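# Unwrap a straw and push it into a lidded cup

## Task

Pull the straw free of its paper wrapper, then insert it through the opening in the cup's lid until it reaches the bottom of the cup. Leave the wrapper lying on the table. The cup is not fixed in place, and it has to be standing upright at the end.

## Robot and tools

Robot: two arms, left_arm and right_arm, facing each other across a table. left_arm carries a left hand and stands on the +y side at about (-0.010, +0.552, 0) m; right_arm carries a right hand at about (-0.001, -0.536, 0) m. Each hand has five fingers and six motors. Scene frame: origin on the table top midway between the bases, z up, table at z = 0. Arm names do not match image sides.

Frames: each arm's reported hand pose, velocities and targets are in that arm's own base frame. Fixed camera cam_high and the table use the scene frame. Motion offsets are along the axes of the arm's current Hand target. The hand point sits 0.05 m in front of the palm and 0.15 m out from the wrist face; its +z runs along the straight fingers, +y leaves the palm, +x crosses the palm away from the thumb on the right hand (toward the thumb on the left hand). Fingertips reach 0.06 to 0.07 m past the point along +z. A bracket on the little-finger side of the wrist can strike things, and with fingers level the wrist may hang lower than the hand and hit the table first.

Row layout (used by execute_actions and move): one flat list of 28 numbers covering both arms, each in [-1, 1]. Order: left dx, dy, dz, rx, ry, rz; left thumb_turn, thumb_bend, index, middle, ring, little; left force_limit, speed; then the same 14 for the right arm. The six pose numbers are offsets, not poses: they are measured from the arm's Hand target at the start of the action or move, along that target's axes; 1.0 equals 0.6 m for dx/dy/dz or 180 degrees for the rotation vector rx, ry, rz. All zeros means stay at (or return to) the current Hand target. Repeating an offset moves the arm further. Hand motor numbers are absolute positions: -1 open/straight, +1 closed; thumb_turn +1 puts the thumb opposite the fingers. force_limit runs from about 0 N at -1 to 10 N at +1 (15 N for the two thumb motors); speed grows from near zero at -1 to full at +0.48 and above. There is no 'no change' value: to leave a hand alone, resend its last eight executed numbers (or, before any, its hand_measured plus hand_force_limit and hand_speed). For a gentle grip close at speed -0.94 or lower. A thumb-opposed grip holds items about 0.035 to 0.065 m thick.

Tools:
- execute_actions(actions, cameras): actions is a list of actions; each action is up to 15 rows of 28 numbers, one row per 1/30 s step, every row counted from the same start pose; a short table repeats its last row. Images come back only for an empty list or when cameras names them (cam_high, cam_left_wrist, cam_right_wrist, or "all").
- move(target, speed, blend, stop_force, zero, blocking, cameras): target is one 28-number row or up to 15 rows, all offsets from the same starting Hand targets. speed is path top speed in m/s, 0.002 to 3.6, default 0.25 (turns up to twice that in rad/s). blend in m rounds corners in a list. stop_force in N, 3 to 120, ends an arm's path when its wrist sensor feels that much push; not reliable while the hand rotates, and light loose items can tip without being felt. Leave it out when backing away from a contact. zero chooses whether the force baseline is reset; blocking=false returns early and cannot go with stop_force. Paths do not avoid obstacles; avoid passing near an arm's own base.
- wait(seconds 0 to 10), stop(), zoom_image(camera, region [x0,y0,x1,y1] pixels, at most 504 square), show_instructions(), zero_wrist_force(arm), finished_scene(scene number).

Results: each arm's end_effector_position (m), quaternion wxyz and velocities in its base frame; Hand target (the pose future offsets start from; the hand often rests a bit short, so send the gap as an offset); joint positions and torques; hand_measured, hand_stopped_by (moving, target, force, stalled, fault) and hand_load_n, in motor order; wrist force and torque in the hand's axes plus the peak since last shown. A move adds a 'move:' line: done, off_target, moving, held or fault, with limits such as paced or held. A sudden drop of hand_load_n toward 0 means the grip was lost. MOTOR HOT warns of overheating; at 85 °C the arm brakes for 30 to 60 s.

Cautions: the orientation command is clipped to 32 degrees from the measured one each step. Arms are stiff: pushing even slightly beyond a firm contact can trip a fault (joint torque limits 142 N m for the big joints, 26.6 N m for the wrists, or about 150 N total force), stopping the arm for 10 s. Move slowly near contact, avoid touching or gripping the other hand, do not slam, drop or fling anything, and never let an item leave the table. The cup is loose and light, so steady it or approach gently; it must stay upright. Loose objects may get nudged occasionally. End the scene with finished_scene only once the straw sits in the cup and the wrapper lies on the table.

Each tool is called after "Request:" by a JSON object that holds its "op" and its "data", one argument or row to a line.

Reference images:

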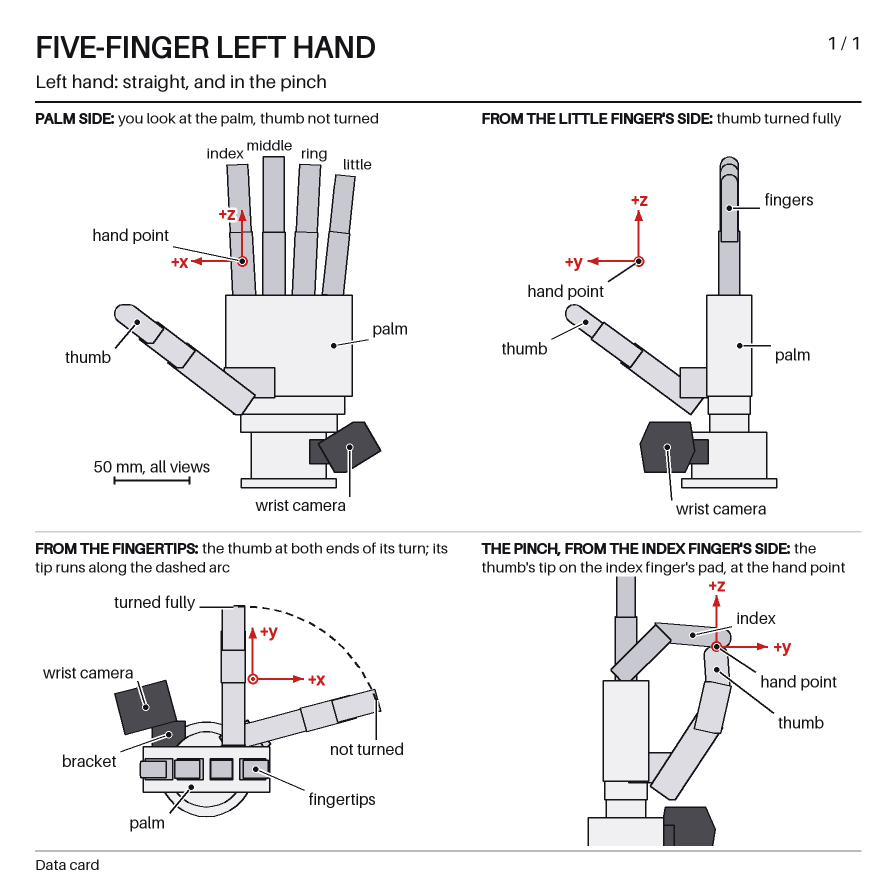

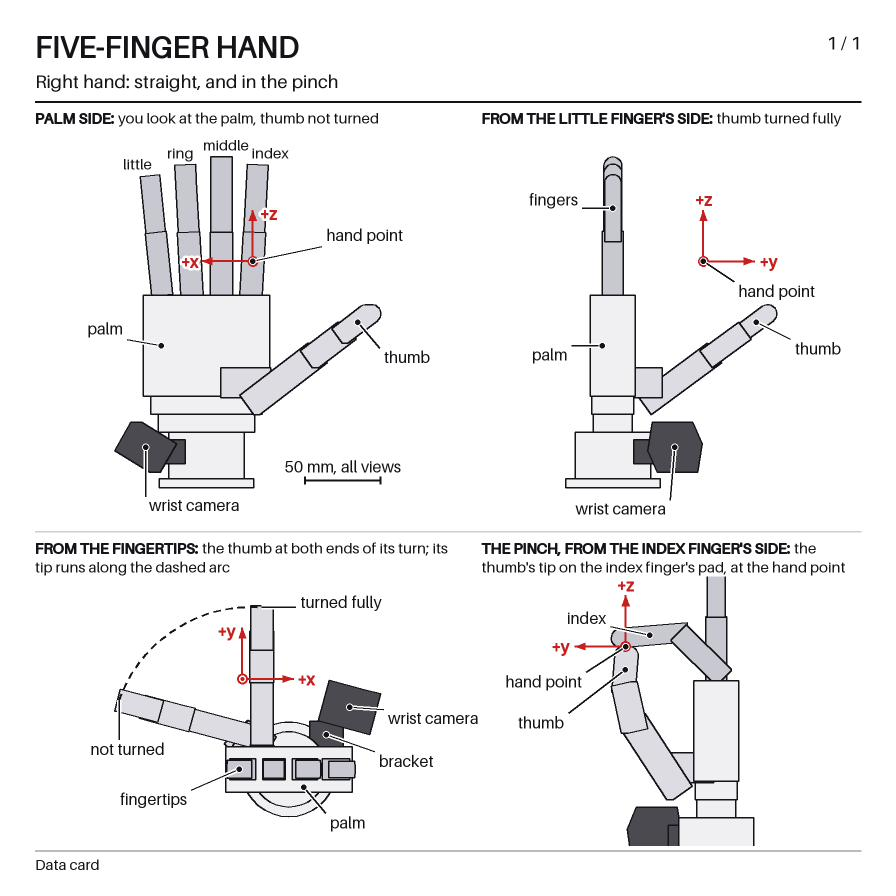

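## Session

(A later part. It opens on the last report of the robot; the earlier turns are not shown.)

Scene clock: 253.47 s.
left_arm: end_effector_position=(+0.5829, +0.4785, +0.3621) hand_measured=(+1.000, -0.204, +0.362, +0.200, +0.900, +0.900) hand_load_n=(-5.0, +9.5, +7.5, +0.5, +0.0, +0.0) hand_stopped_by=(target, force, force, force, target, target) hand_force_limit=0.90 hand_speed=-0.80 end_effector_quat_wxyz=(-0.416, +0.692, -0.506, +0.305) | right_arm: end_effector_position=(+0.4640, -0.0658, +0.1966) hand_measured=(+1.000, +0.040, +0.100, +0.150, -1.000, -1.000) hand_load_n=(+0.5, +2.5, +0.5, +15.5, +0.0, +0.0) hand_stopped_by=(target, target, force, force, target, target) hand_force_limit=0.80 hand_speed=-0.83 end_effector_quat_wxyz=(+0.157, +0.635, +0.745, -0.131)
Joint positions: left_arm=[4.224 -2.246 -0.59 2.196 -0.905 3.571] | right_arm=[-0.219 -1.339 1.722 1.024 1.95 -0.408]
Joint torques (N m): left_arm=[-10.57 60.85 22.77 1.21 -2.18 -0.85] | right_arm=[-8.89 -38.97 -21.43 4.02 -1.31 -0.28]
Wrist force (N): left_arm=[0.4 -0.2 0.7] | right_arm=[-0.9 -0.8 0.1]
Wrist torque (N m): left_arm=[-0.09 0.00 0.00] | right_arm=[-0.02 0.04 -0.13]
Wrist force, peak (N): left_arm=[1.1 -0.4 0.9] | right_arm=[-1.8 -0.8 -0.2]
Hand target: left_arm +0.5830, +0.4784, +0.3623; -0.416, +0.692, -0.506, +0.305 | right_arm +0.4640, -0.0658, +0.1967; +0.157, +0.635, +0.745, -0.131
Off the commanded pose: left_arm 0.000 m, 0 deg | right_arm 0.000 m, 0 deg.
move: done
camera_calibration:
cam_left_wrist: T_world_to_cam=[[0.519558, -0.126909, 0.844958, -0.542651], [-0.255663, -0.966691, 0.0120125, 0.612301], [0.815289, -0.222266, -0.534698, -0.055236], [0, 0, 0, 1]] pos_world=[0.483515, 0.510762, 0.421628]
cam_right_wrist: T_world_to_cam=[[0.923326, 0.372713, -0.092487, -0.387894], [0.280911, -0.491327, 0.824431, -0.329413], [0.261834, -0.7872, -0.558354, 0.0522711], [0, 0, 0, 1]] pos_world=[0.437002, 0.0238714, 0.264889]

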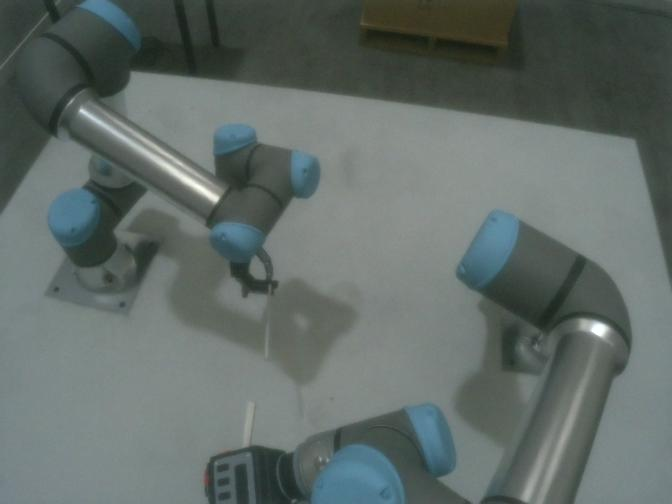

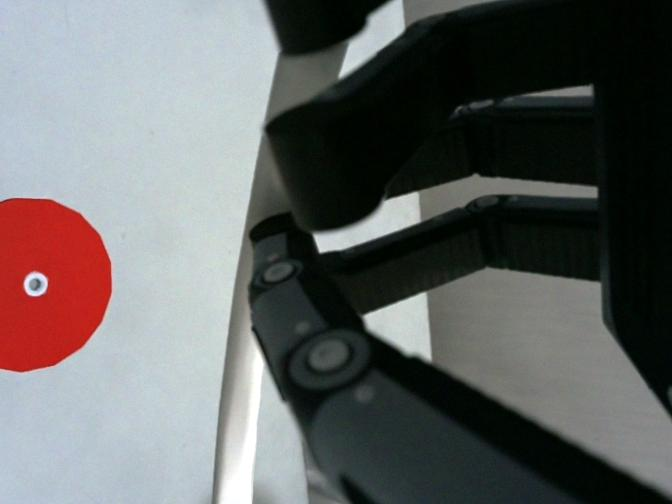

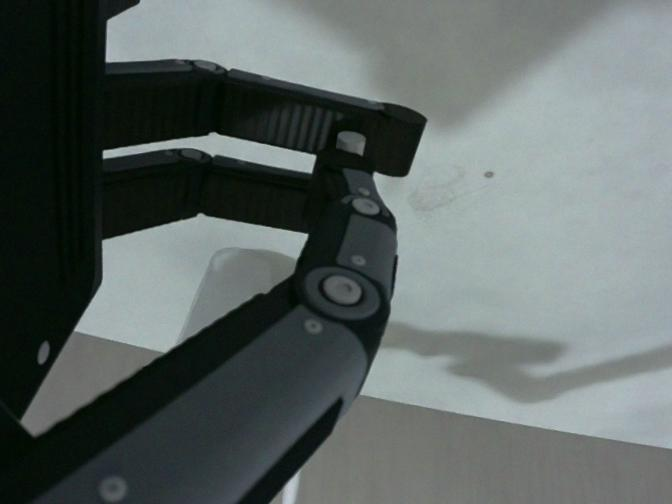

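Request:
{"op": "move", "data": {
  "target": [-0.094,0.6773,-0.1017,0,0,0,1,0.2,0.8,0.8,0.9,0.9,0.9,-0.8,-0.3245,-0.146,-0.228,0.158,0.0573,0.757,1,0.04,0.7,0.7,-1,-1,0.8,-0.83],
  "speed": 0.2,
  "cameras": ["all"]
}}

Scene clock: 261.10 s.
left_arm: end_effector_position=(+0.3330, +0.4578, +0.0318) hand_measured=(+1.000, -0.204, +0.362, +0.200, +0.900, +0.900) hand_load_n=(-5.0, +9.5, +7.5, +1.0, +0.0, +0.0) hand_stopped_by=(target, force, force, force, target, target) hand_force_limit=0.90 hand_speed=-0.80 end_effector_quat_wxyz=(-0.416, +0.692, -0.506, +0.305) | right_arm: end_effector_position=(+0.3962, -0.2019, +0.3994) hand_measured=(+1.000, +0.040, +0.100, +0.150, -1.000, -1.000) hand_load_n=(+0.5, +2.5, +0.5, +15.5, +0.0, +0.0) hand_stopped_by=(target, target, force, force, target, target) hand_force_limit=0.80 hand_speed=-0.83 end_effector_quat_wxyz=(+0.001, +0.941, -0.339, +0.000)
Joint positions: left_arm=[4.697 -2.141 -1.75 2.858 -0.578 4.092] | right_arm=[-0.639 -1.093 0.81 1.854 1.573 1.623]
Joint torques (N m): left_arm=[-8.72 52.18 19.53 -3.88 -1.54 0.08] | right_arm=[7.91 -53.16 -18.03 0.25 2.94 1.28]
Wrist force (N): left_arm=[0.4 -0.3 0.7] | right_arm=[0.3 -0.4 0.0]
Wrist torque (N m): left_arm=[-0.09 0.04 0.13] | right_arm=[0.01 0.01 -0.07]
Wrist force, peak (N): left_arm=[0.7 -1.3 1.1] | right_arm=[-1.1 -0.9 0.0]
Hand target: left_arm +0.3330, +0.4578, +0.0319; -0.416, +0.692, -0.506, +0.305 | right_arm +0.3961, -0.2019, +0.3996; +0.001, +0.941, -0.339, +0.000
Off the commanded pose: left_arm 0.000 m, 0 deg | right_arm 0.000 m, 0 deg.
move: done
camera_calibration:
cam_left_wrist: T_world_to_cam=[[0.519464, -0.126816, 0.845029, -0.136329], [-0.255609, -0.966705, 0.0120547, 0.532333], [0.815365, -0.222259, -0.534584, -0.0326575], [0, 0, 0, 1]] pos_world=[0.233515, 0.490062, 0.0913271]
cam_right_wrist: T_world_to_cam=[[-0.432572, -0.901596, 0.00244985, -0.013922], [-0.756703, 0.364529, 0.542696, 0.151887], [-0.490186, 0.232901, -0.839926, 0.692457], [0, 0, 0, 1]] pos_world=[0.448344, -0.229193, 0.499217]

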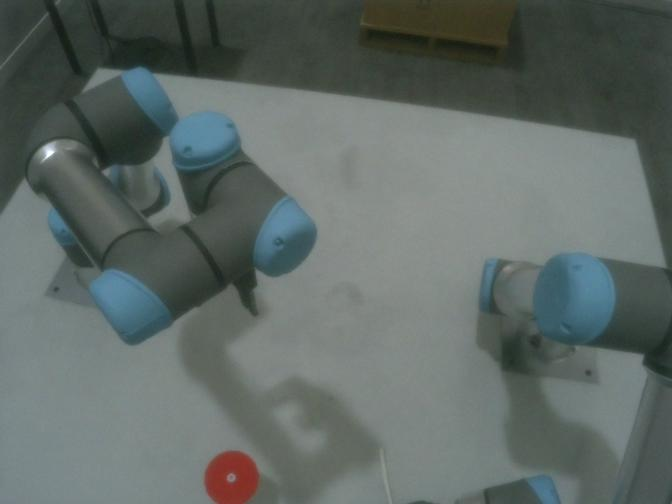

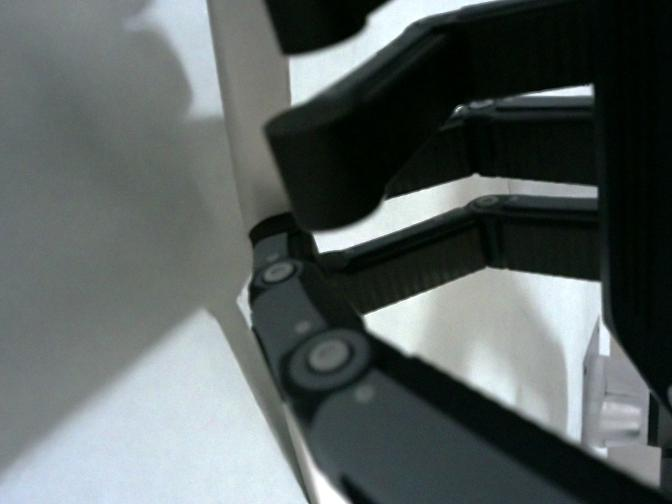

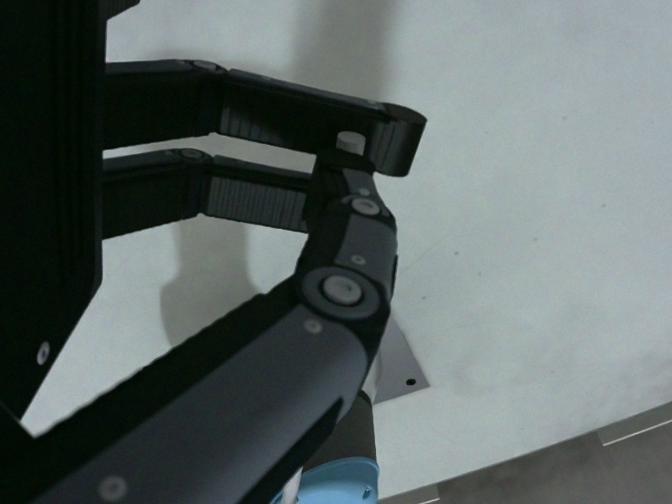

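Request:
{"op": "move", "data": {
  "target": [
    [0,0.0206,0.011,0,0,0,1,0.2,0.8,0.8,0.9,0.9,0.9,-0.8,0.158,0.172,-0.034,0,0.5,0,1,0.04,0.7,0.7,-1,-1,0.8,-0.83],
    [0,0.0206,0.011,0,0,0,1,-0.8,-0.1,-0.5,0.9,0.9,0.9,-0.3,0.158,0.172,-0.034,0,0.5,0,1,0.04,0.7,0.7,-1,-1,0.8,-0.83],
    [0,-0.18,-0.09,0,0,0,1,-0.8,-0.1,-0.5,0.9,0.9,0.9,-0.3,0.158,0.172,-0.034,0,0.5,0,1,0.04,0.7,0.7,-1,-1,0.8,-0.83]
  ],
  "speed": 0.25,
  "cameras": ["all"]
}}

Scene clock: 266.83 s.
left_arm: end_effector_position=(+0.3358, +0.4588, +0.1525) hand_measured=(+1.000, -0.800, -0.100, +0.140, +0.900, +0.900) hand_load_n=(+0.0, +0.0, -0.5, +0.0, +0.5, +0.0) hand_stopped_by=(target, target, target, stalled, target, target) hand_force_limit=0.90 hand_speed=-0.30 end_effector_quat_wxyz=(-0.416, +0.692, -0.506, +0.305) | right_arm: end_effector_position=(+0.4033, -0.3418, +0.4202) hand_measured=(+1.000, +0.040, +0.100, +0.150, -1.000, -1.000) hand_load_n=(+0.5, +2.5, +0.0, +15.5, +0.0, +0.0) hand_stopped_by=(target, target, force, force, target, target) hand_force_limit=0.80 hand_speed=-0.83 end_effector_quat_wxyz=(+0.241, +0.665, -0.239, +0.665)
Joint positions: left_arm=[4.691 -1.979 -1.634 2.588 -0.581 4.082] | right_arm=[-0.988 -1.911 1.943 -0.034 1.274 1.569]
Joint torques (N m): left_arm=[7.25 44.91 22.05 -3.92 0.31 -0.9] | right_arm=[11.73 5.39 -13.18 -3.13 2.89 1.44]
Wrist force (N): left_arm=[0.3 -0.3 1.1] | right_arm=[3.8 -1.0 3.3]
Wrist torque (N m): left_arm=[-0.08 0.07 0.03] | right_arm=[-0.22 -0.71 -0.10]
Wrist force, peak (N): left_arm=[0.9 -28.6 -11.2] | right_arm=[3.8 -1.1 3.3]
Hand target: left_arm +0.3358, +0.4588, +0.1526; -0.416, +0.692, -0.506, +0.305 | right_arm +0.4033, -0.3418, +0.4202; +0.241, +0.665, -0.239, +0.665
Off the commanded pose: left_arm 0.000 m, 0 deg | right_arm 0.000 m, 0 deg.
move: done
camera_calibration:
cam_left_wrist: T_world_to_cam=[[0.519546, -0.127224, 0.844918, -0.2395], [-0.255821, -0.966653, 0.0117524, 0.532675], [0.815247, -0.222254, -0.534767, 0.029789], [0, 0, 0, 1]] pos_world=[0.236415, 0.491062, 0.212027]
cam_right_wrist: T_world_to_cam=[[-0.619335, -0.746292, 0.243871, -0.110049], [-0.54795, 0.188406, -0.815017, 0.623155], [0.562294, -0.638398, -0.525617, -0.108399], [0, 0, 0, 1]] pos_world=[0.334252, -0.268737, 0.477743]

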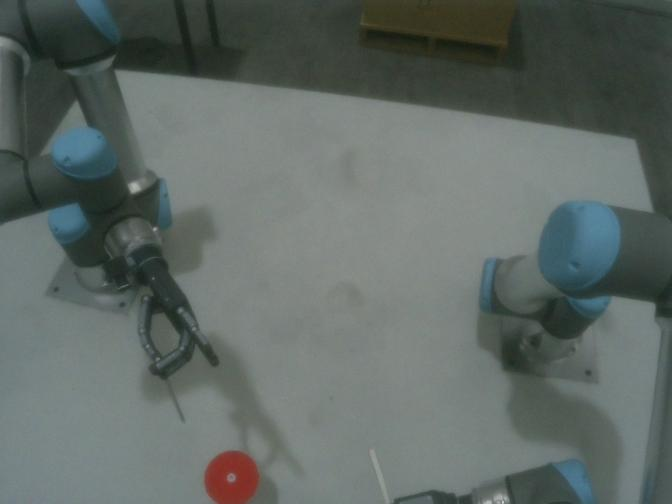

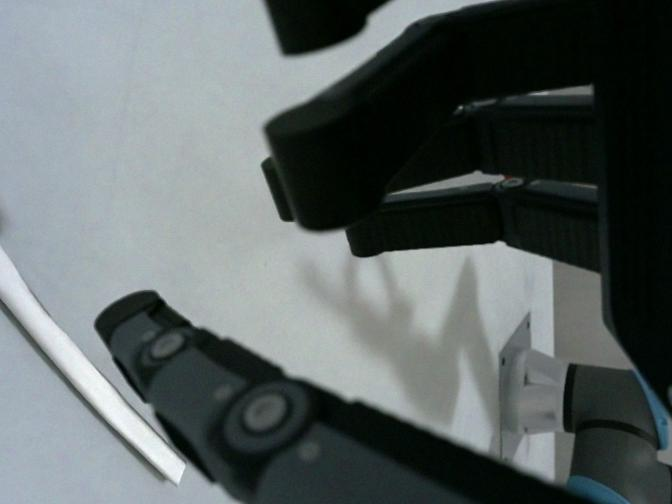

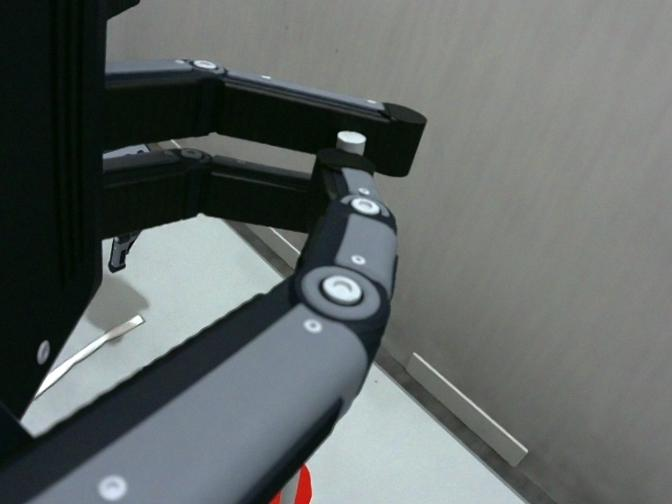

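Request:
{"op": "move", "data": {
  "target": [-0.0217,-0.2607,-0.0338,-0.2068,-0.103,-0.4077,1,-1,-1,-1,-1,-1,0.9,-0.1,-0.033,0.0047,0.1847,0,0,0,1,0.04,0.7,0.7,-1,-1,0.8,-0.83],
  "speed": 0.2,
  "cameras": ["all"]
}}

Request:
{"op": "zoom_image", "data": {
  "camera": "cam_high",
  "region": [130, 350, 330, 504]
}}

Scene clock: 271.93 s.
left_arm: end_effector_position=(+0.3847, +0.4881, +0.3001) hand_measured=(+1.000, -1.000, -1.000, -1.000, -1.000, -1.000) hand_load_n=(+0.0, +0.0, +0.0, +0.0, +0.0, +0.0) hand_stopped_by=(target, target, target, target, target, target) hand_force_limit=0.90 hand_speed=-0.10 end_effector_quat_wxyz=(+0.000, +0.976, +0.000, +0.217) | right_arm: end_effector_position=(+0.4869, -0.4147, +0.4005) hand_measured=(+1.000, +0.040, +0.100, +0.150, -1.000, -1.000) hand_load_n=(+0.5, +2.5, +0.0, +15.5, +0.0, +0.0) hand_stopped_by=(target, target, force, force, target, target) hand_force_limit=0.80 hand_speed=-0.83 end_effector_quat_wxyz=(+0.241, +0.665, -0.239, +0.665)
Joint positions: left_arm=[4.506 -2.354 -0.636 1.514 -1.144 2.914] | right_arm=[-0.907 -1.615 1.76 -0.145 1.356 1.569]
Joint torques (N m): left_arm=[1.52 61.12 23.77 -4.1 3.05 -0.9] | right_arm=[-4.78 -34.86 -13.17 0.57 -1.32 -1.58]
Wrist force (N): left_arm=[1.5 0.2 1.1] | right_arm=[3.6 -1.2 3.3]
Wrist torque (N m): left_arm=[-0.05 -0.14 0.08] | right_arm=[-0.26 -0.66 -0.10]
Wrist force, peak (N): left_arm=[1.7 0.4 1.3] | right_arm=[3.8 -1.1 3.6]
Hand target: left_arm +0.3846, +0.4881, +0.3003; +0.000, +0.976, +0.000, +0.217 | right_arm +0.4868, -0.4147, +0.4006; +0.241, +0.665, -0.239, +0.665
Off the commanded pose: left_arm 0.000 m, 0 deg | right_arm 0.000 m, 0 deg.
move: done
camera_calibration:
cam_left_wrist: T_world_to_cam=[[0.255556, 0.960383, 0.111151, -0.59502], [0.562317, -0.241176, 0.79097, -0.330864], [0.786442, -0.139635, -0.601674, 0.06634], [0, 0, 0, 1]] pos_world=[0.285939, 0.500914, 0.367756]
cam_right_wrist: T_world_to_cam=[[-0.619335, -0.746292, 0.243871, -0.107873], [-0.54795, 0.188406, -0.815017, 0.666642], [0.562294, -0.638398, -0.525617, -0.2123], [0, 0, 0, 1]] pos_world=[0.417852, -0.341637, 0.458043]

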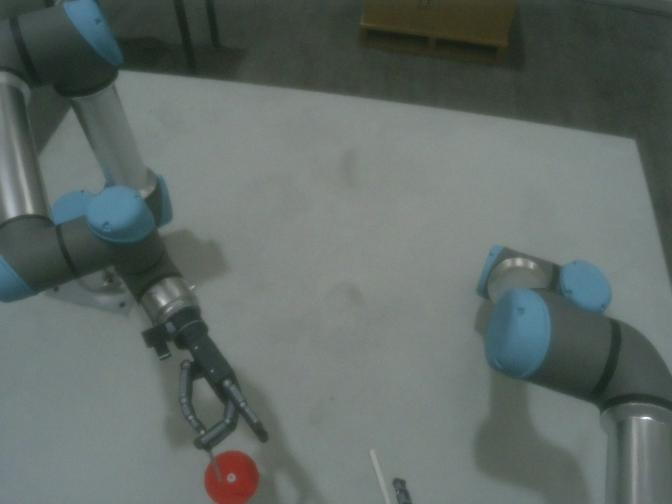

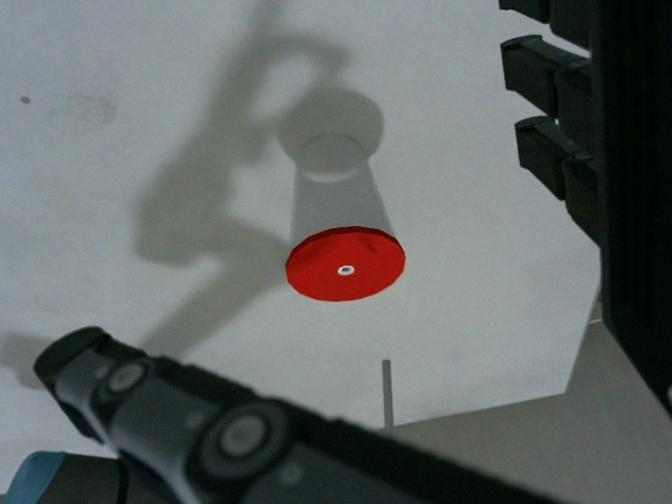

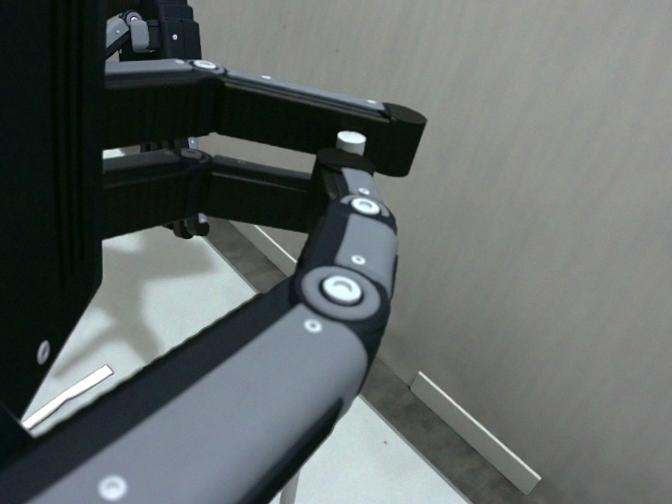

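Scaled by 2.520 from the camera's 672x504 image, which has a finer 960x720 frame.

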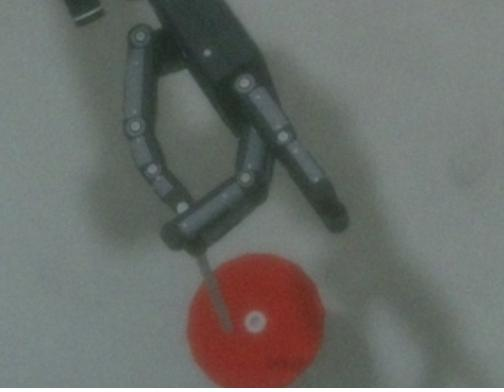

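Request:
{"op": "move", "data": {
  "target": [0,0,0,0,0,0,1,-1,-1,-1,-1,-1,0.9,-0.1,-0.05,-0.0008,0.0117,0,-0.0263,0.0287,1,0.04,0.7,0.7,-1,-1,0.8,-0.83],
  "speed": 0.1,
  "cameras": ["all"]
}}

Request:
{"op": "zoom_image", "data": {
  "camera": "cam_high",
  "region": [170, 420, 290, 504]
}}

Request:
{"op": "zoom_image", "data": {
  "camera": "cam_left_wrist",
  "region": [260, 200, 460, 440]
}}

Scene clock: 273.57 s.
left_arm: end_effector_position=(+0.3846, +0.4881, +0.3003) hand_measured=(+1.000, -1.000, -1.000, -1.000, -1.000, -1.000) hand_load_n=(+0.0, +0.0, +0.0, +0.0, +0.0, +0.0) hand_stopped_by=(target, target, target, target, target, target) hand_force_limit=0.90 hand_speed=-0.10 end_effector_quat_wxyz=(+0.000, +0.976, +0.000, +0.217) | right_arm: end_effector_position=(+0.4926, -0.4190, +0.3705) hand_measured=(+1.000, +0.040, +0.100, +0.150, -1.000, -1.000) hand_load_n=(+0.5, +2.5, +0.0, +15.5, +0.0, +0.0) hand_stopped_by=(target, target, force, force, target, target) hand_force_limit=0.80 hand_speed=-0.83 end_effector_quat_wxyz=(+0.200, +0.681, -0.278, +0.647)
Joint positions: left_arm=[4.506 -2.353 -0.636 1.513 -1.144 2.914] | right_arm=[-0.91 -1.568 1.725 -0.073 1.35 1.641]
Joint torques (N m): left_arm=[7.01 64.61 11.09 -1.25 2.99 -1.37] | right_arm=[-4.06 -36.22 -12.93 -3.5 0.65 -1.67]
Wrist force (N): left_arm=[1.3 -0.1 0.9] | right_arm=[3.8 -1.4 3.1]
Wrist torque (N m): left_arm=[-0.08 -0.12 0.07] | right_arm=[-0.25 -0.66 -0.12]
Wrist force, peak (N): left_arm=[1.5 0.0 1.4] | right_arm=[3.8 -1.1 3.5]
Hand target: left_arm +0.3846, +0.4881, +0.3003; +0.000, +0.976, +0.000, +0.217 | right_arm +0.4925, -0.4189, +0.3706; +0.200, +0.681, -0.279, +0.647
Off the commanded pose: left_arm 0.000 m, 0 deg | right_arm 0.000 m, 0 deg.
move: done
camera_calibration:
cam_left_wrist: T_world_to_cam=[[0.255348, 0.960449, 0.111062, -0.594971], [0.562344, -0.240975, 0.791012, -0.331067], [0.78649, -0.139528, -0.601636, 0.0663185], [0, 0, 0, 1]] pos_world=[0.285939, 0.500914, 0.367856]
cam_right_wrist: T_world_to_cam=[[-0.618117, -0.770668, 0.154925, -0.0781255], [-0.552898, 0.286134, -0.78258, 0.677432], [0.55878, -0.569384, -0.602965, -0.174648], [0, 0, 0, 1]] pos_world=[0.42385, -0.353487, 0.436942]

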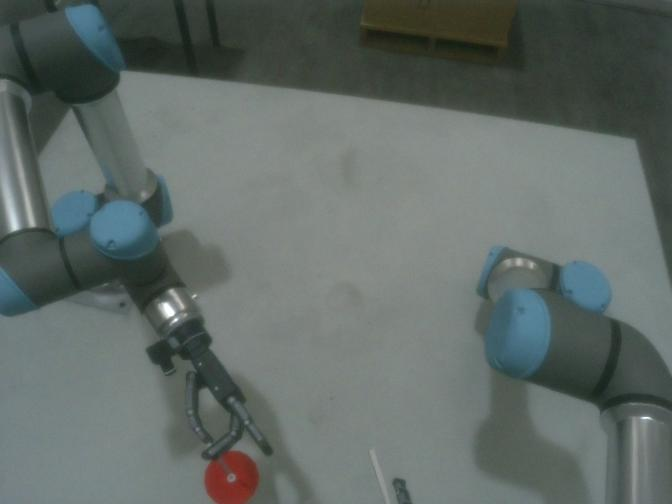

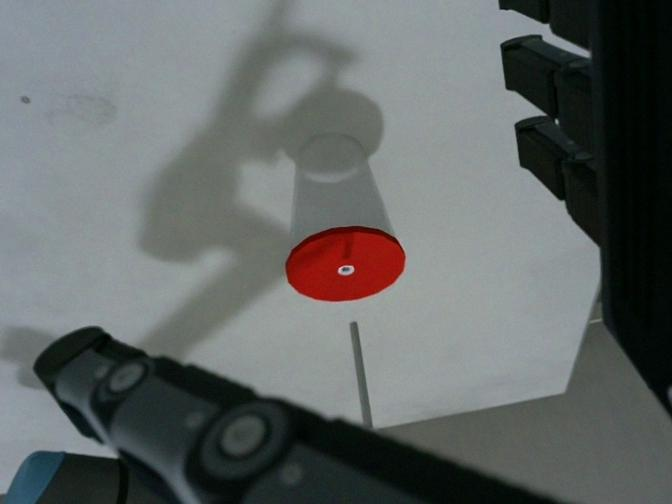

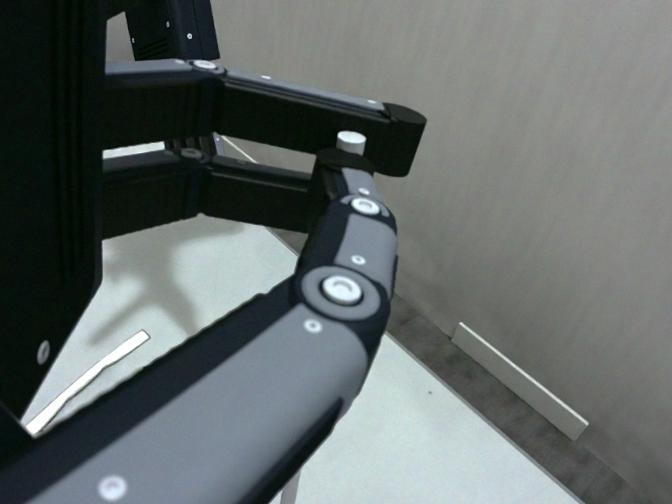

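Scaled by 4.200 from the camera's 672x504 image, which has a finer 960x720 frame.

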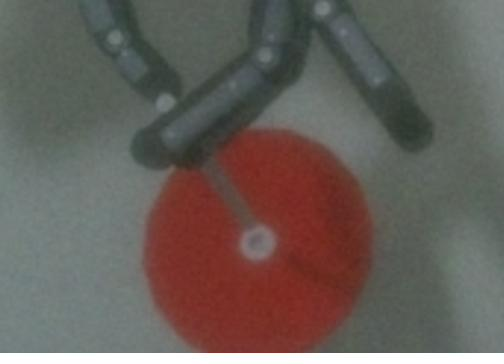

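Scaled by 2.100 from the camera's 672x504 image, which has a finer 960x720 frame.

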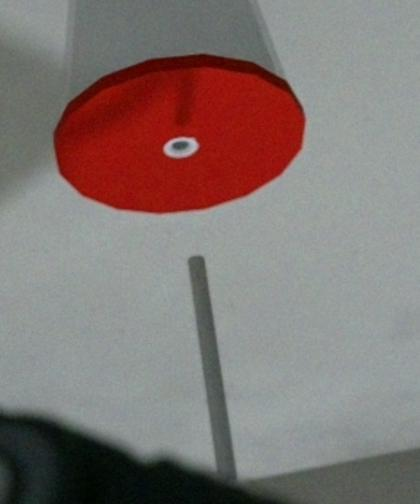

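Request:
{"op": "move", "data": {
  "target": [0,0,0,0,0,0,1,-1,-1,-1,-1,-1,0.9,-0.1,-0.05,0.0053,-0.0018,0,0,0,1,0.04,0.7,0.7,-1,-1,0.8,-0.83],
  "speed": 0.06,
  "cameras": ["all"]
}}

Request:
{"op": "zoom_image", "data": {
  "camera": "cam_high",
  "region": [170, 420, 290, 504]
}}

Request:
{"op": "zoom_image", "data": {
  "camera": "cam_left_wrist",
  "region": [260, 200, 460, 440]
}}

Scene clock: 275.07 s.
left_arm: end_effector_position=(+0.3846, +0.4881, +0.3003) hand_measured=(+1.000, -1.000, -1.000, -1.000, -1.000, -1.000) hand_load_n=(+0.0, +0.0, -0.5, +0.0, +0.0, +0.0) hand_stopped_by=(target, target, target, target, target, target) hand_force_limit=0.90 hand_speed=-0.10 end_effector_quat_wxyz=(+0.000, +0.976, +0.000, +0.217) | right_arm: end_effector_position=(+0.4895, -0.4171, +0.3405) hand_measured=(+1.000, +0.040, +0.100, +0.150, -1.000, -1.000) hand_load_n=(+0.5, +2.5, +0.0, +15.5, +0.0, +0.0) hand_stopped_by=(target, target, force, force, target, target) hand_force_limit=0.80 hand_speed=-0.83 end_effector_quat_wxyz=(+0.200, +0.681, -0.279, +0.647)
Joint positions: left_arm=[4.506 -2.353 -0.636 1.513 -1.144 2.914] | right_arm=[-0.913 -1.563 1.798 -0.151 1.347 1.641]
Joint torques (N m): left_arm=[6.47 62.85 10.58 -0.47 2.83 -1.43] | right_arm=[-5.92 -26.59 -24.13 0.77 -0.95 -1.23]
Wrist force (N): left_arm=[1.5 -0.2 0.8] | right_arm=[3.7 -1.3 3.1]
Wrist torque (N m): left_arm=[-0.10 -0.16 0.09] | right_arm=[-0.24 -0.64 -0.12]
Wrist force, peak (N): left_arm=[1.8 -0.2 1.0] | right_arm=[4.3 -1.4 3.2]
Hand target: left_arm +0.3846, +0.4881, +0.3003; +0.000, +0.976, +0.000, +0.217 | right_arm +0.4895, -0.4170, +0.3406; +0.200, +0.681, -0.279, +0.647
Off the commanded pose: left_arm 0.000 m, 0 deg | right_arm 0.000 m, 0 deg.
move: done
camera_calibration:
cam_left_wrist: T_world_to_cam=[[0.255348, 0.960449, 0.111062, -0.594971], [0.562344, -0.240975, 0.791012, -0.331067], [0.78649, -0.139528, -0.601636, 0.0663185], [0, 0, 0, 1]] pos_world=[0.285939, 0.500914, 0.367856]
cam_right_wrist: T_world_to_cam=[[-0.618151, -0.77065, 0.154877, -0.0738278], [-0.55286, 0.286181, -0.78259, 0.651756], [0.55878, -0.569384, -0.602965, -0.189979], [0, 0, 0, 1]] pos_world=[0.42085, -0.351587, 0.406941]

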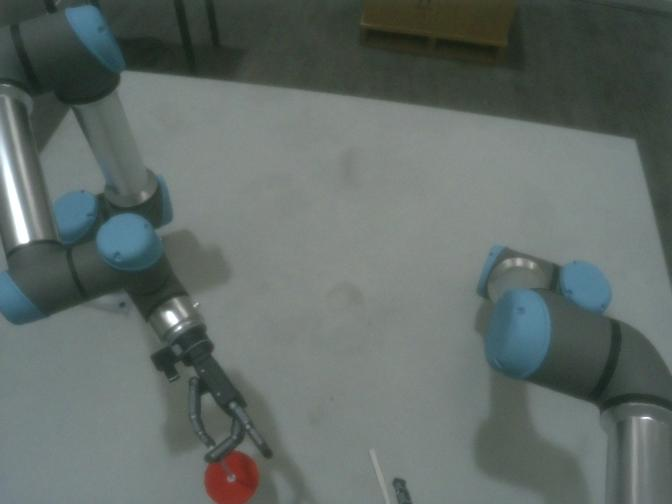

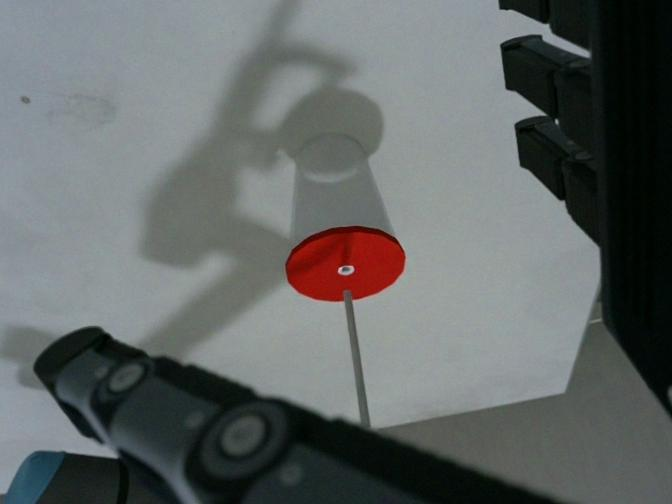

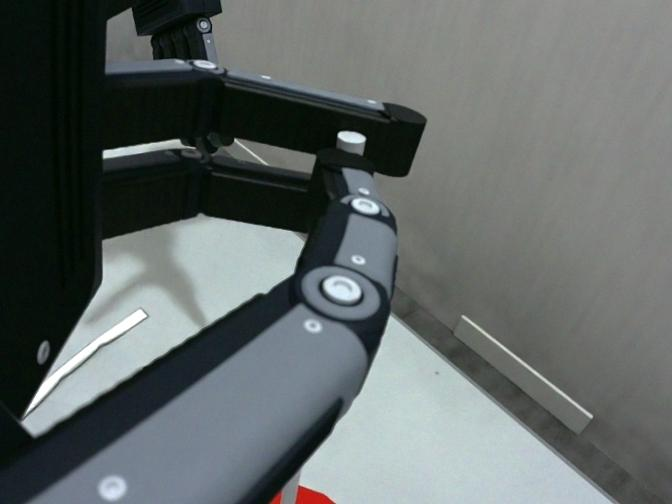

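Scaled by 4.200 from the camera's 672x504 image, which has a finer 960x720 frame.

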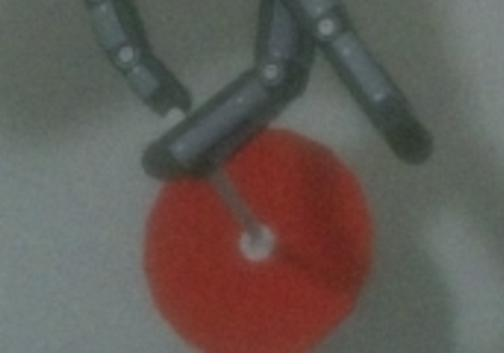

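Scaled by 2.100 from the camera's 672x504 image, which has a finer 960x720 frame.

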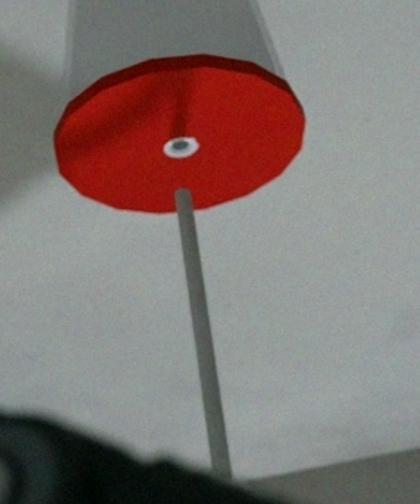

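Request:
{"op": "move", "data": {
  "target": [0,0,0,0,0,0,1,-1,-1,-1,-1,-1,0.9,-0.1,-0.0022,-0.0073,-0.018,0.001,0.0192,-0.0088,1,0.04,0.7,0.7,-1,-1,0.8,-0.83],
  "speed": 0.06,
  "cameras": ["cam_high","cam_left_wrist"]
}}

Request:
{"op": "zoom_image", "data": {
  "camera": "cam_high",
  "region": [190, 430, 270, 504]
}}

Request:
{"op": "zoom_image", "data": {
  "camera": "cam_left_wrist",
  "region": [260, 200, 460, 440]
}}

Scene clock: 276.57 s.
left_arm: end_effector_position=(+0.3846, +0.4881, +0.3003) hand_measured=(+1.000, -1.000, -1.000, -1.000, -1.000, -1.000) hand_load_n=(+0.0, +0.0, +0.0, +0.0, +0.0, +0.0) hand_stopped_by=(target, target, target, target, target, target) hand_force_limit=0.90 hand_speed=-0.10 end_effector_quat_wxyz=(+0.000, +0.976, +0.000, +0.217) | right_arm: end_effector_position=(+0.4839, -0.4066, +0.3407) hand_measured=(+1.000, +0.040, +0.100, +0.150, -1.000, -1.000) hand_load_n=(+0.0, +2.5, +0.0, +15.5, +0.0, +0.0) hand_stopped_by=(target, target, force, force, target, target) hand_force_limit=0.80 hand_speed=-0.83 end_effector_quat_wxyz=(+0.216, +0.665, -0.262, +0.665)
Joint positions: left_arm=[4.506 -2.353 -0.636 1.513 -1.144 2.914] | right_arm=[-0.906 -1.6 1.878 -0.256 1.355 1.627]
Joint torques (N m): left_arm=[6.25 61.5 10.19 -0.49 2.59 -1.18] | right_arm=[-5.04 -7.44 -19.57 -0.9 -1.11 1.56]
Wrist force (N): left_arm=[1.6 0.2 0.8] | right_arm=[3.7 -1.4 3.4]
Wrist torque (N m): left_arm=[-0.03 -0.17 0.08] | right_arm=[-0.28 -0.66 -0.10]
Wrist force, peak (N): left_arm=[1.8 -0.1 0.9] | right_arm=[3.8 -1.5 3.4]
Hand target: left_arm +0.3846, +0.4881, +0.3003; +0.000, +0.976, +0.000, +0.217 | right_arm +0.4839, -0.4067, +0.3405; +0.216, +0.665, -0.262, +0.665
Off the commanded pose: left_arm 0.000 m, 0 deg | right_arm 0.000 m, 0 deg.
move: done
camera_calibration:
cam_left_wrist: T_world_to_cam=[[0.255348, 0.960449, 0.111062, -0.594971], [0.562344, -0.240975, 0.791012, -0.331067], [0.78649, -0.139528, -0.601636, 0.0663185], [0, 0, 0, 1]] pos_world=[0.285939, 0.500914, 0.367856]
Images, in order (width x height): cam_high 672x504, cam_left_wrist 672x504.

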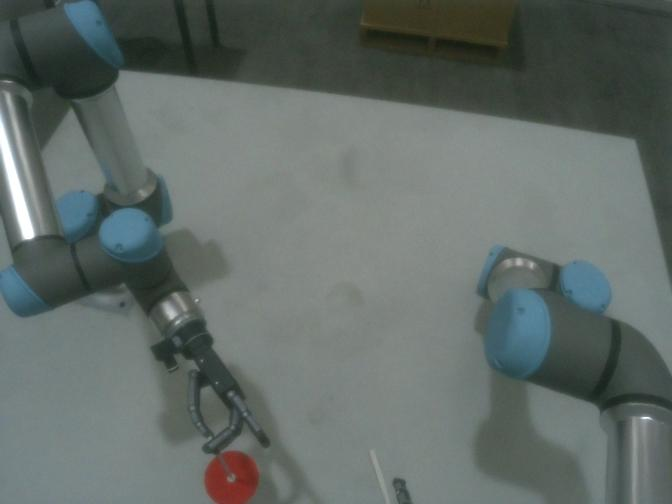

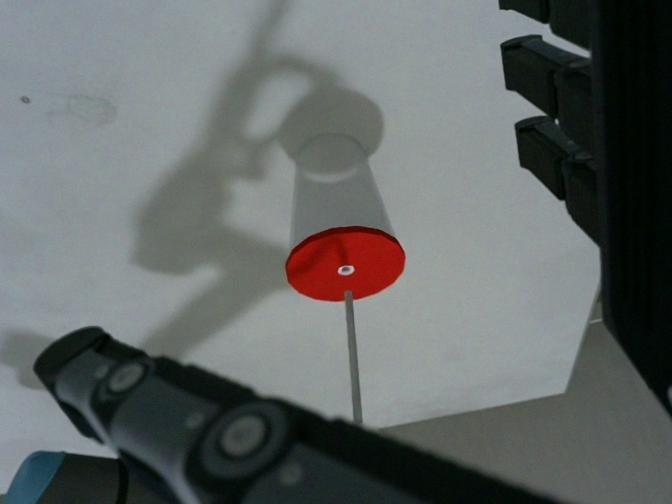

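Scaled by 6.300 from the camera's 672x504 image, which has a finer 960x720 frame.

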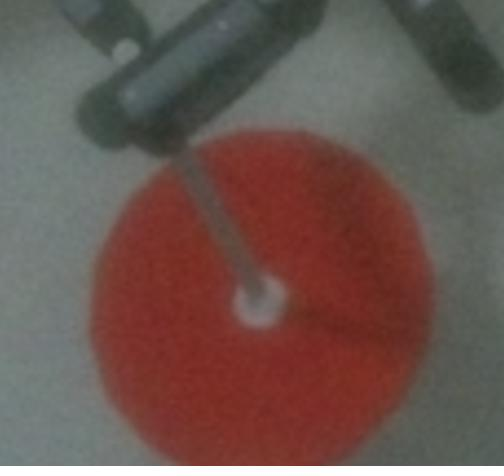

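Scaled by 2.100 from the camera's 672x504 image, which has a finer 960x720 frame.

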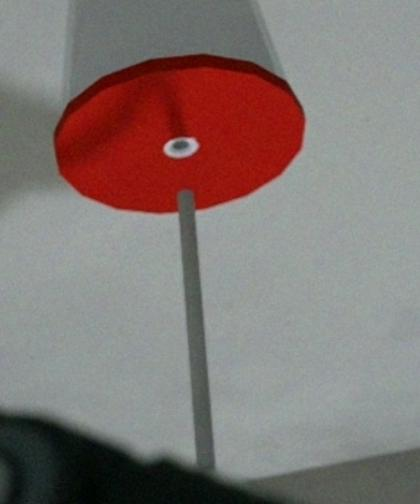

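Request:
{"op": "move", "data": {
  "target": [0,0,0,0,0,0,1,-1,-1,-1,-1,-1,0.9,-0.1,-0.05,0.0032,-0.0005,0,0,0,1,0.04,0.7,0.7,-1,-1,0.8,-0.83],
  "speed": 0.02,
  "stop_force": 3,
  "cameras": ["cam_high","cam_left_wrist"]
}}

Request:
{"op": "zoom_image", "data": {
  "camera": "cam_high",
  "region": [190, 430, 270, 504]
}}

Request:
{"op": "zoom_image", "data": {
  "camera": "cam_left_wrist",
  "region": [260, 200, 460, 440]
}}

Scene clock: 279.70 s.
left_arm: end_effector_position=(+0.3846, +0.4881, +0.3003) hand_measured=(+1.000, -1.000, -1.000, -1.000, -1.000, -1.000) hand_load_n=(+0.0, +0.0, +0.0, +0.0, +0.0, +0.0) hand_stopped_by=(target, target, target, target, target, target) hand_force_limit=0.90 hand_speed=-0.10 end_effector_quat_wxyz=(+0.000, +0.976, +0.000, +0.217) | right_arm: end_effector_position=(+0.4832, -0.4062, +0.3105) hand_measured=(+1.000, +0.040, +0.100, +0.150, -1.000, -1.000) hand_load_n=(+0.5, +2.5, +0.5, +15.5, +0.0, +0.0) hand_stopped_by=(target, target, force, force, target, target) hand_force_limit=0.80 hand_speed=-0.83 end_effector_quat_wxyz=(+0.216, +0.665, -0.262, +0.665)
Joint positions: left_arm=[4.506 -2.353 -0.636 1.513 -1.144 2.914] | right_arm=[-0.907 -1.579 1.938 -0.337 1.354 1.627]
Joint torques (N m): left_arm=[6.12 58.18 10.11 -0.44 2.39 -1.41] | right_arm=[-10.18 -35.34 -25.6 0.82 -1.62 -1.2]
Wrist force (N): left_arm=[1.7 -0.3 0.9] | right_arm=[3.7 -1.2 3.2]
Wrist torque (N m): left_arm=[-0.12 -0.18 0.09] | right_arm=[-0.23 -0.65 -0.10]
Wrist force, peak (N): left_arm=[1.9 -0.2 1.2] | right_arm=[4.0 -1.3 3.4]
Hand target: left_arm +0.3846, +0.4881, +0.3003; +0.000, +0.976, +0.000, +0.217 | right_arm +0.4832, -0.4062, +0.3105; +0.216, +0.665, -0.262, +0.665
Off the commanded pose: left_arm 0.000 m, 0 deg | right_arm 0.000 m, 0 deg.
move: done
camera_calibration:
cam_left_wrist: T_world_to_cam=[[0.255348, 0.960449, 0.111062, -0.594971], [0.562344, -0.240975, 0.791012, -0.331067], [0.78649, -0.139528, -0.601636, 0.0663185], [0, 0, 0, 1]] pos_world=[0.285939, 0.500914, 0.367856]
Images, in order (width x height): cam_high 672x504, cam_left_wrist 672x504.

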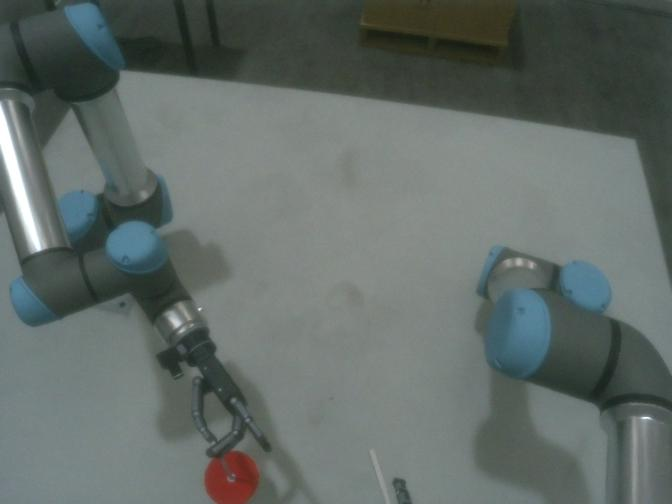

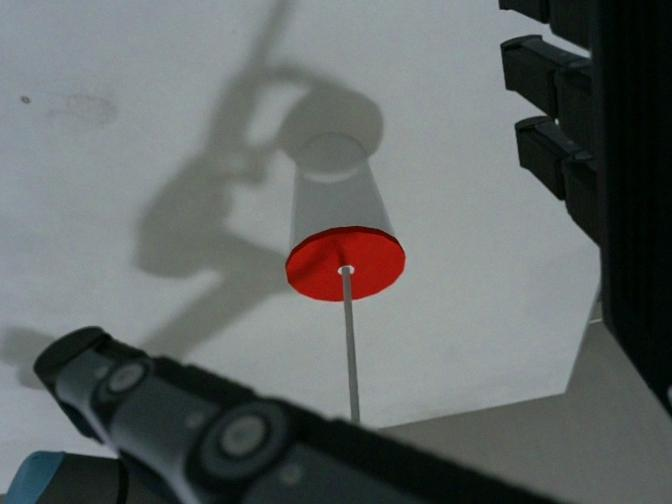

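Scaled by 6.300 from the camera's 672x504 image, which has a finer 960x720 frame.

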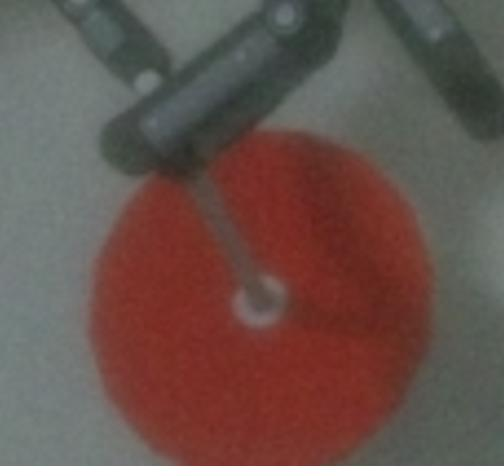

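Scaled by 2.100 from the camera's 672x504 image, which has a finer 960x720 frame.

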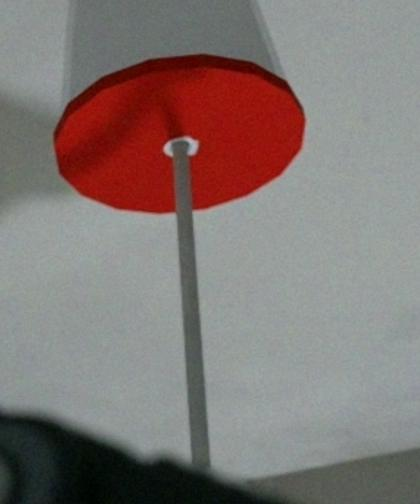

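Request:
{"op": "move", "data": {
  "target": [0,0,0,0,0,0,1,-1,-1,-1,-1,-1,0.9,-0.1,-0.06,0.0035,0,0,0,0,1,0.04,0.7,0.7,-1,-1,0.8,-0.83],
  "speed": 0.025,
  "stop_force": 3,
  "cameras": ["cam_high","cam_left_wrist"]
}}

Request:
{"op": "zoom_image", "data": {
  "camera": "cam_left_wrist",
  "region": [240, 120, 460, 440]
}}

Request:
{"op": "zoom_image", "data": {
  "camera": "cam_high",
  "region": [190, 430, 270, 504]
}}

Scene clock: 282.57 s.
left_arm: end_effector_position=(+0.3846, +0.4881, +0.3003) hand_measured=(+1.000, -1.000, -1.000, -1.000, -1.000, -1.000) hand_load_n=(+0.0, +0.0, +0.0, +0.0, +0.0, +0.0) hand_stopped_by=(target, target, target, target, target, target) hand_force_limit=0.90 hand_speed=-0.10 end_effector_quat_wxyz=(+0.000, +0.976, +0.000, +0.217) | right_arm: end_effector_position=(+0.4826, -0.4056, +0.2744) hand_measured=(+1.000, +0.040, +0.100, +0.150, -1.000, -1.000) hand_load_n=(+0.5, +2.5, +1.0, +15.0, +0.0, +0.0) hand_stopped_by=(target, target, force, force, target, target) hand_force_limit=0.80 hand_speed=-0.83 end_effector_quat_wxyz=(+0.216, +0.665, -0.262, +0.665)
Joint positions: left_arm=[4.506 -2.353 -0.636 1.513 -1.144 2.914] | right_arm=[-0.907 -1.545 2.003 -0.437 1.354 1.627]
Joint torques (N m): left_arm=[5.66 55.02 10.06 -0.53 2.17 -1.33] | right_arm=[-11.3 -37.33 -24.95 0.75 -2.03 -1.01]
Wrist force (N): left_arm=[1.4 0.0 0.7] | right_arm=[3.7 -1.2 3.4]
Wrist torque (N m): left_arm=[-0.05 -0.14 0.07] | right_arm=[-0.25 -0.65 -0.11]
Wrist force, peak (N): left_arm=[1.8 -0.1 1.0] | right_arm=[4.2 -1.4 3.3]
Hand target: left_arm +0.3846, +0.4881, +0.3003; +0.000, +0.976, +0.000, +0.217 | right_arm +0.4826, -0.4056, +0.2744; +0.216, +0.665, -0.262, +0.665
Off the commanded pose: left_arm 0.000 m, 0 deg | right_arm 0.000 m, 0 deg.
move: done
camera_calibration:
cam_left_wrist: T_world_to_cam=[[0.255348, 0.960449, 0.111062, -0.594971], [0.562344, -0.240975, 0.791012, -0.331067], [0.78649, -0.139528, -0.601636, 0.0663185], [0, 0, 0, 1]] pos_world=[0.285939, 0.500914, 0.367856]
Images, in order (width x height): cam_high 672x504, cam_left_wrist 672x504.

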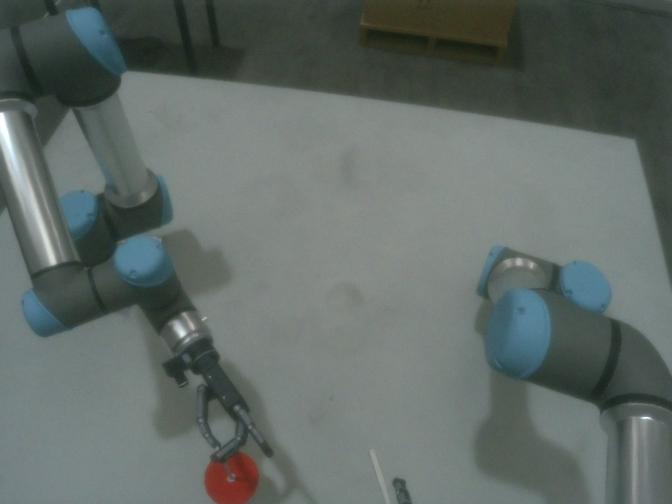

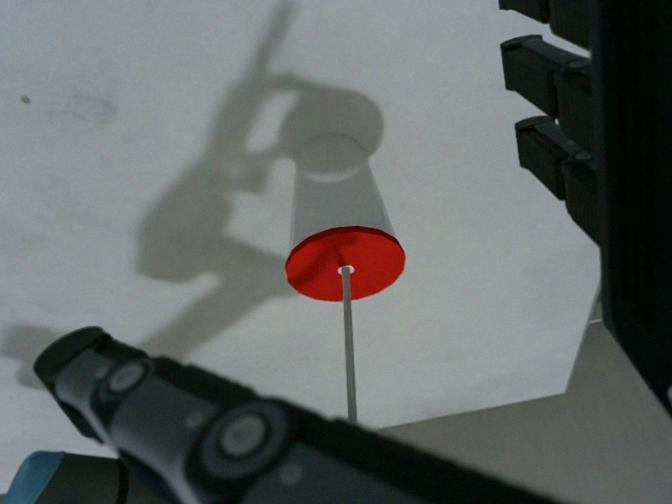

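Scaled by 1.575 from the camera's 672x504 image, which has a finer 960x720 frame.

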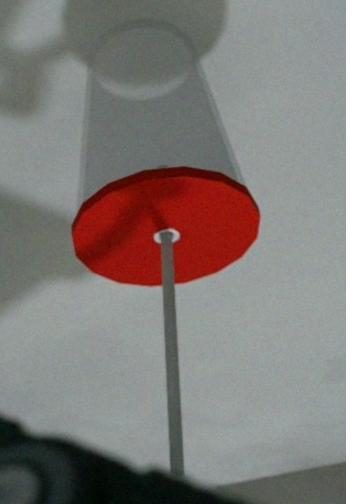

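Scaled by 6.300 from the camera's 672x504 image, which has a finer 960x720 frame.

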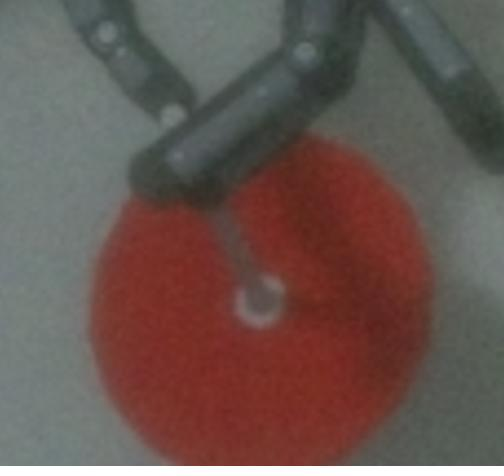

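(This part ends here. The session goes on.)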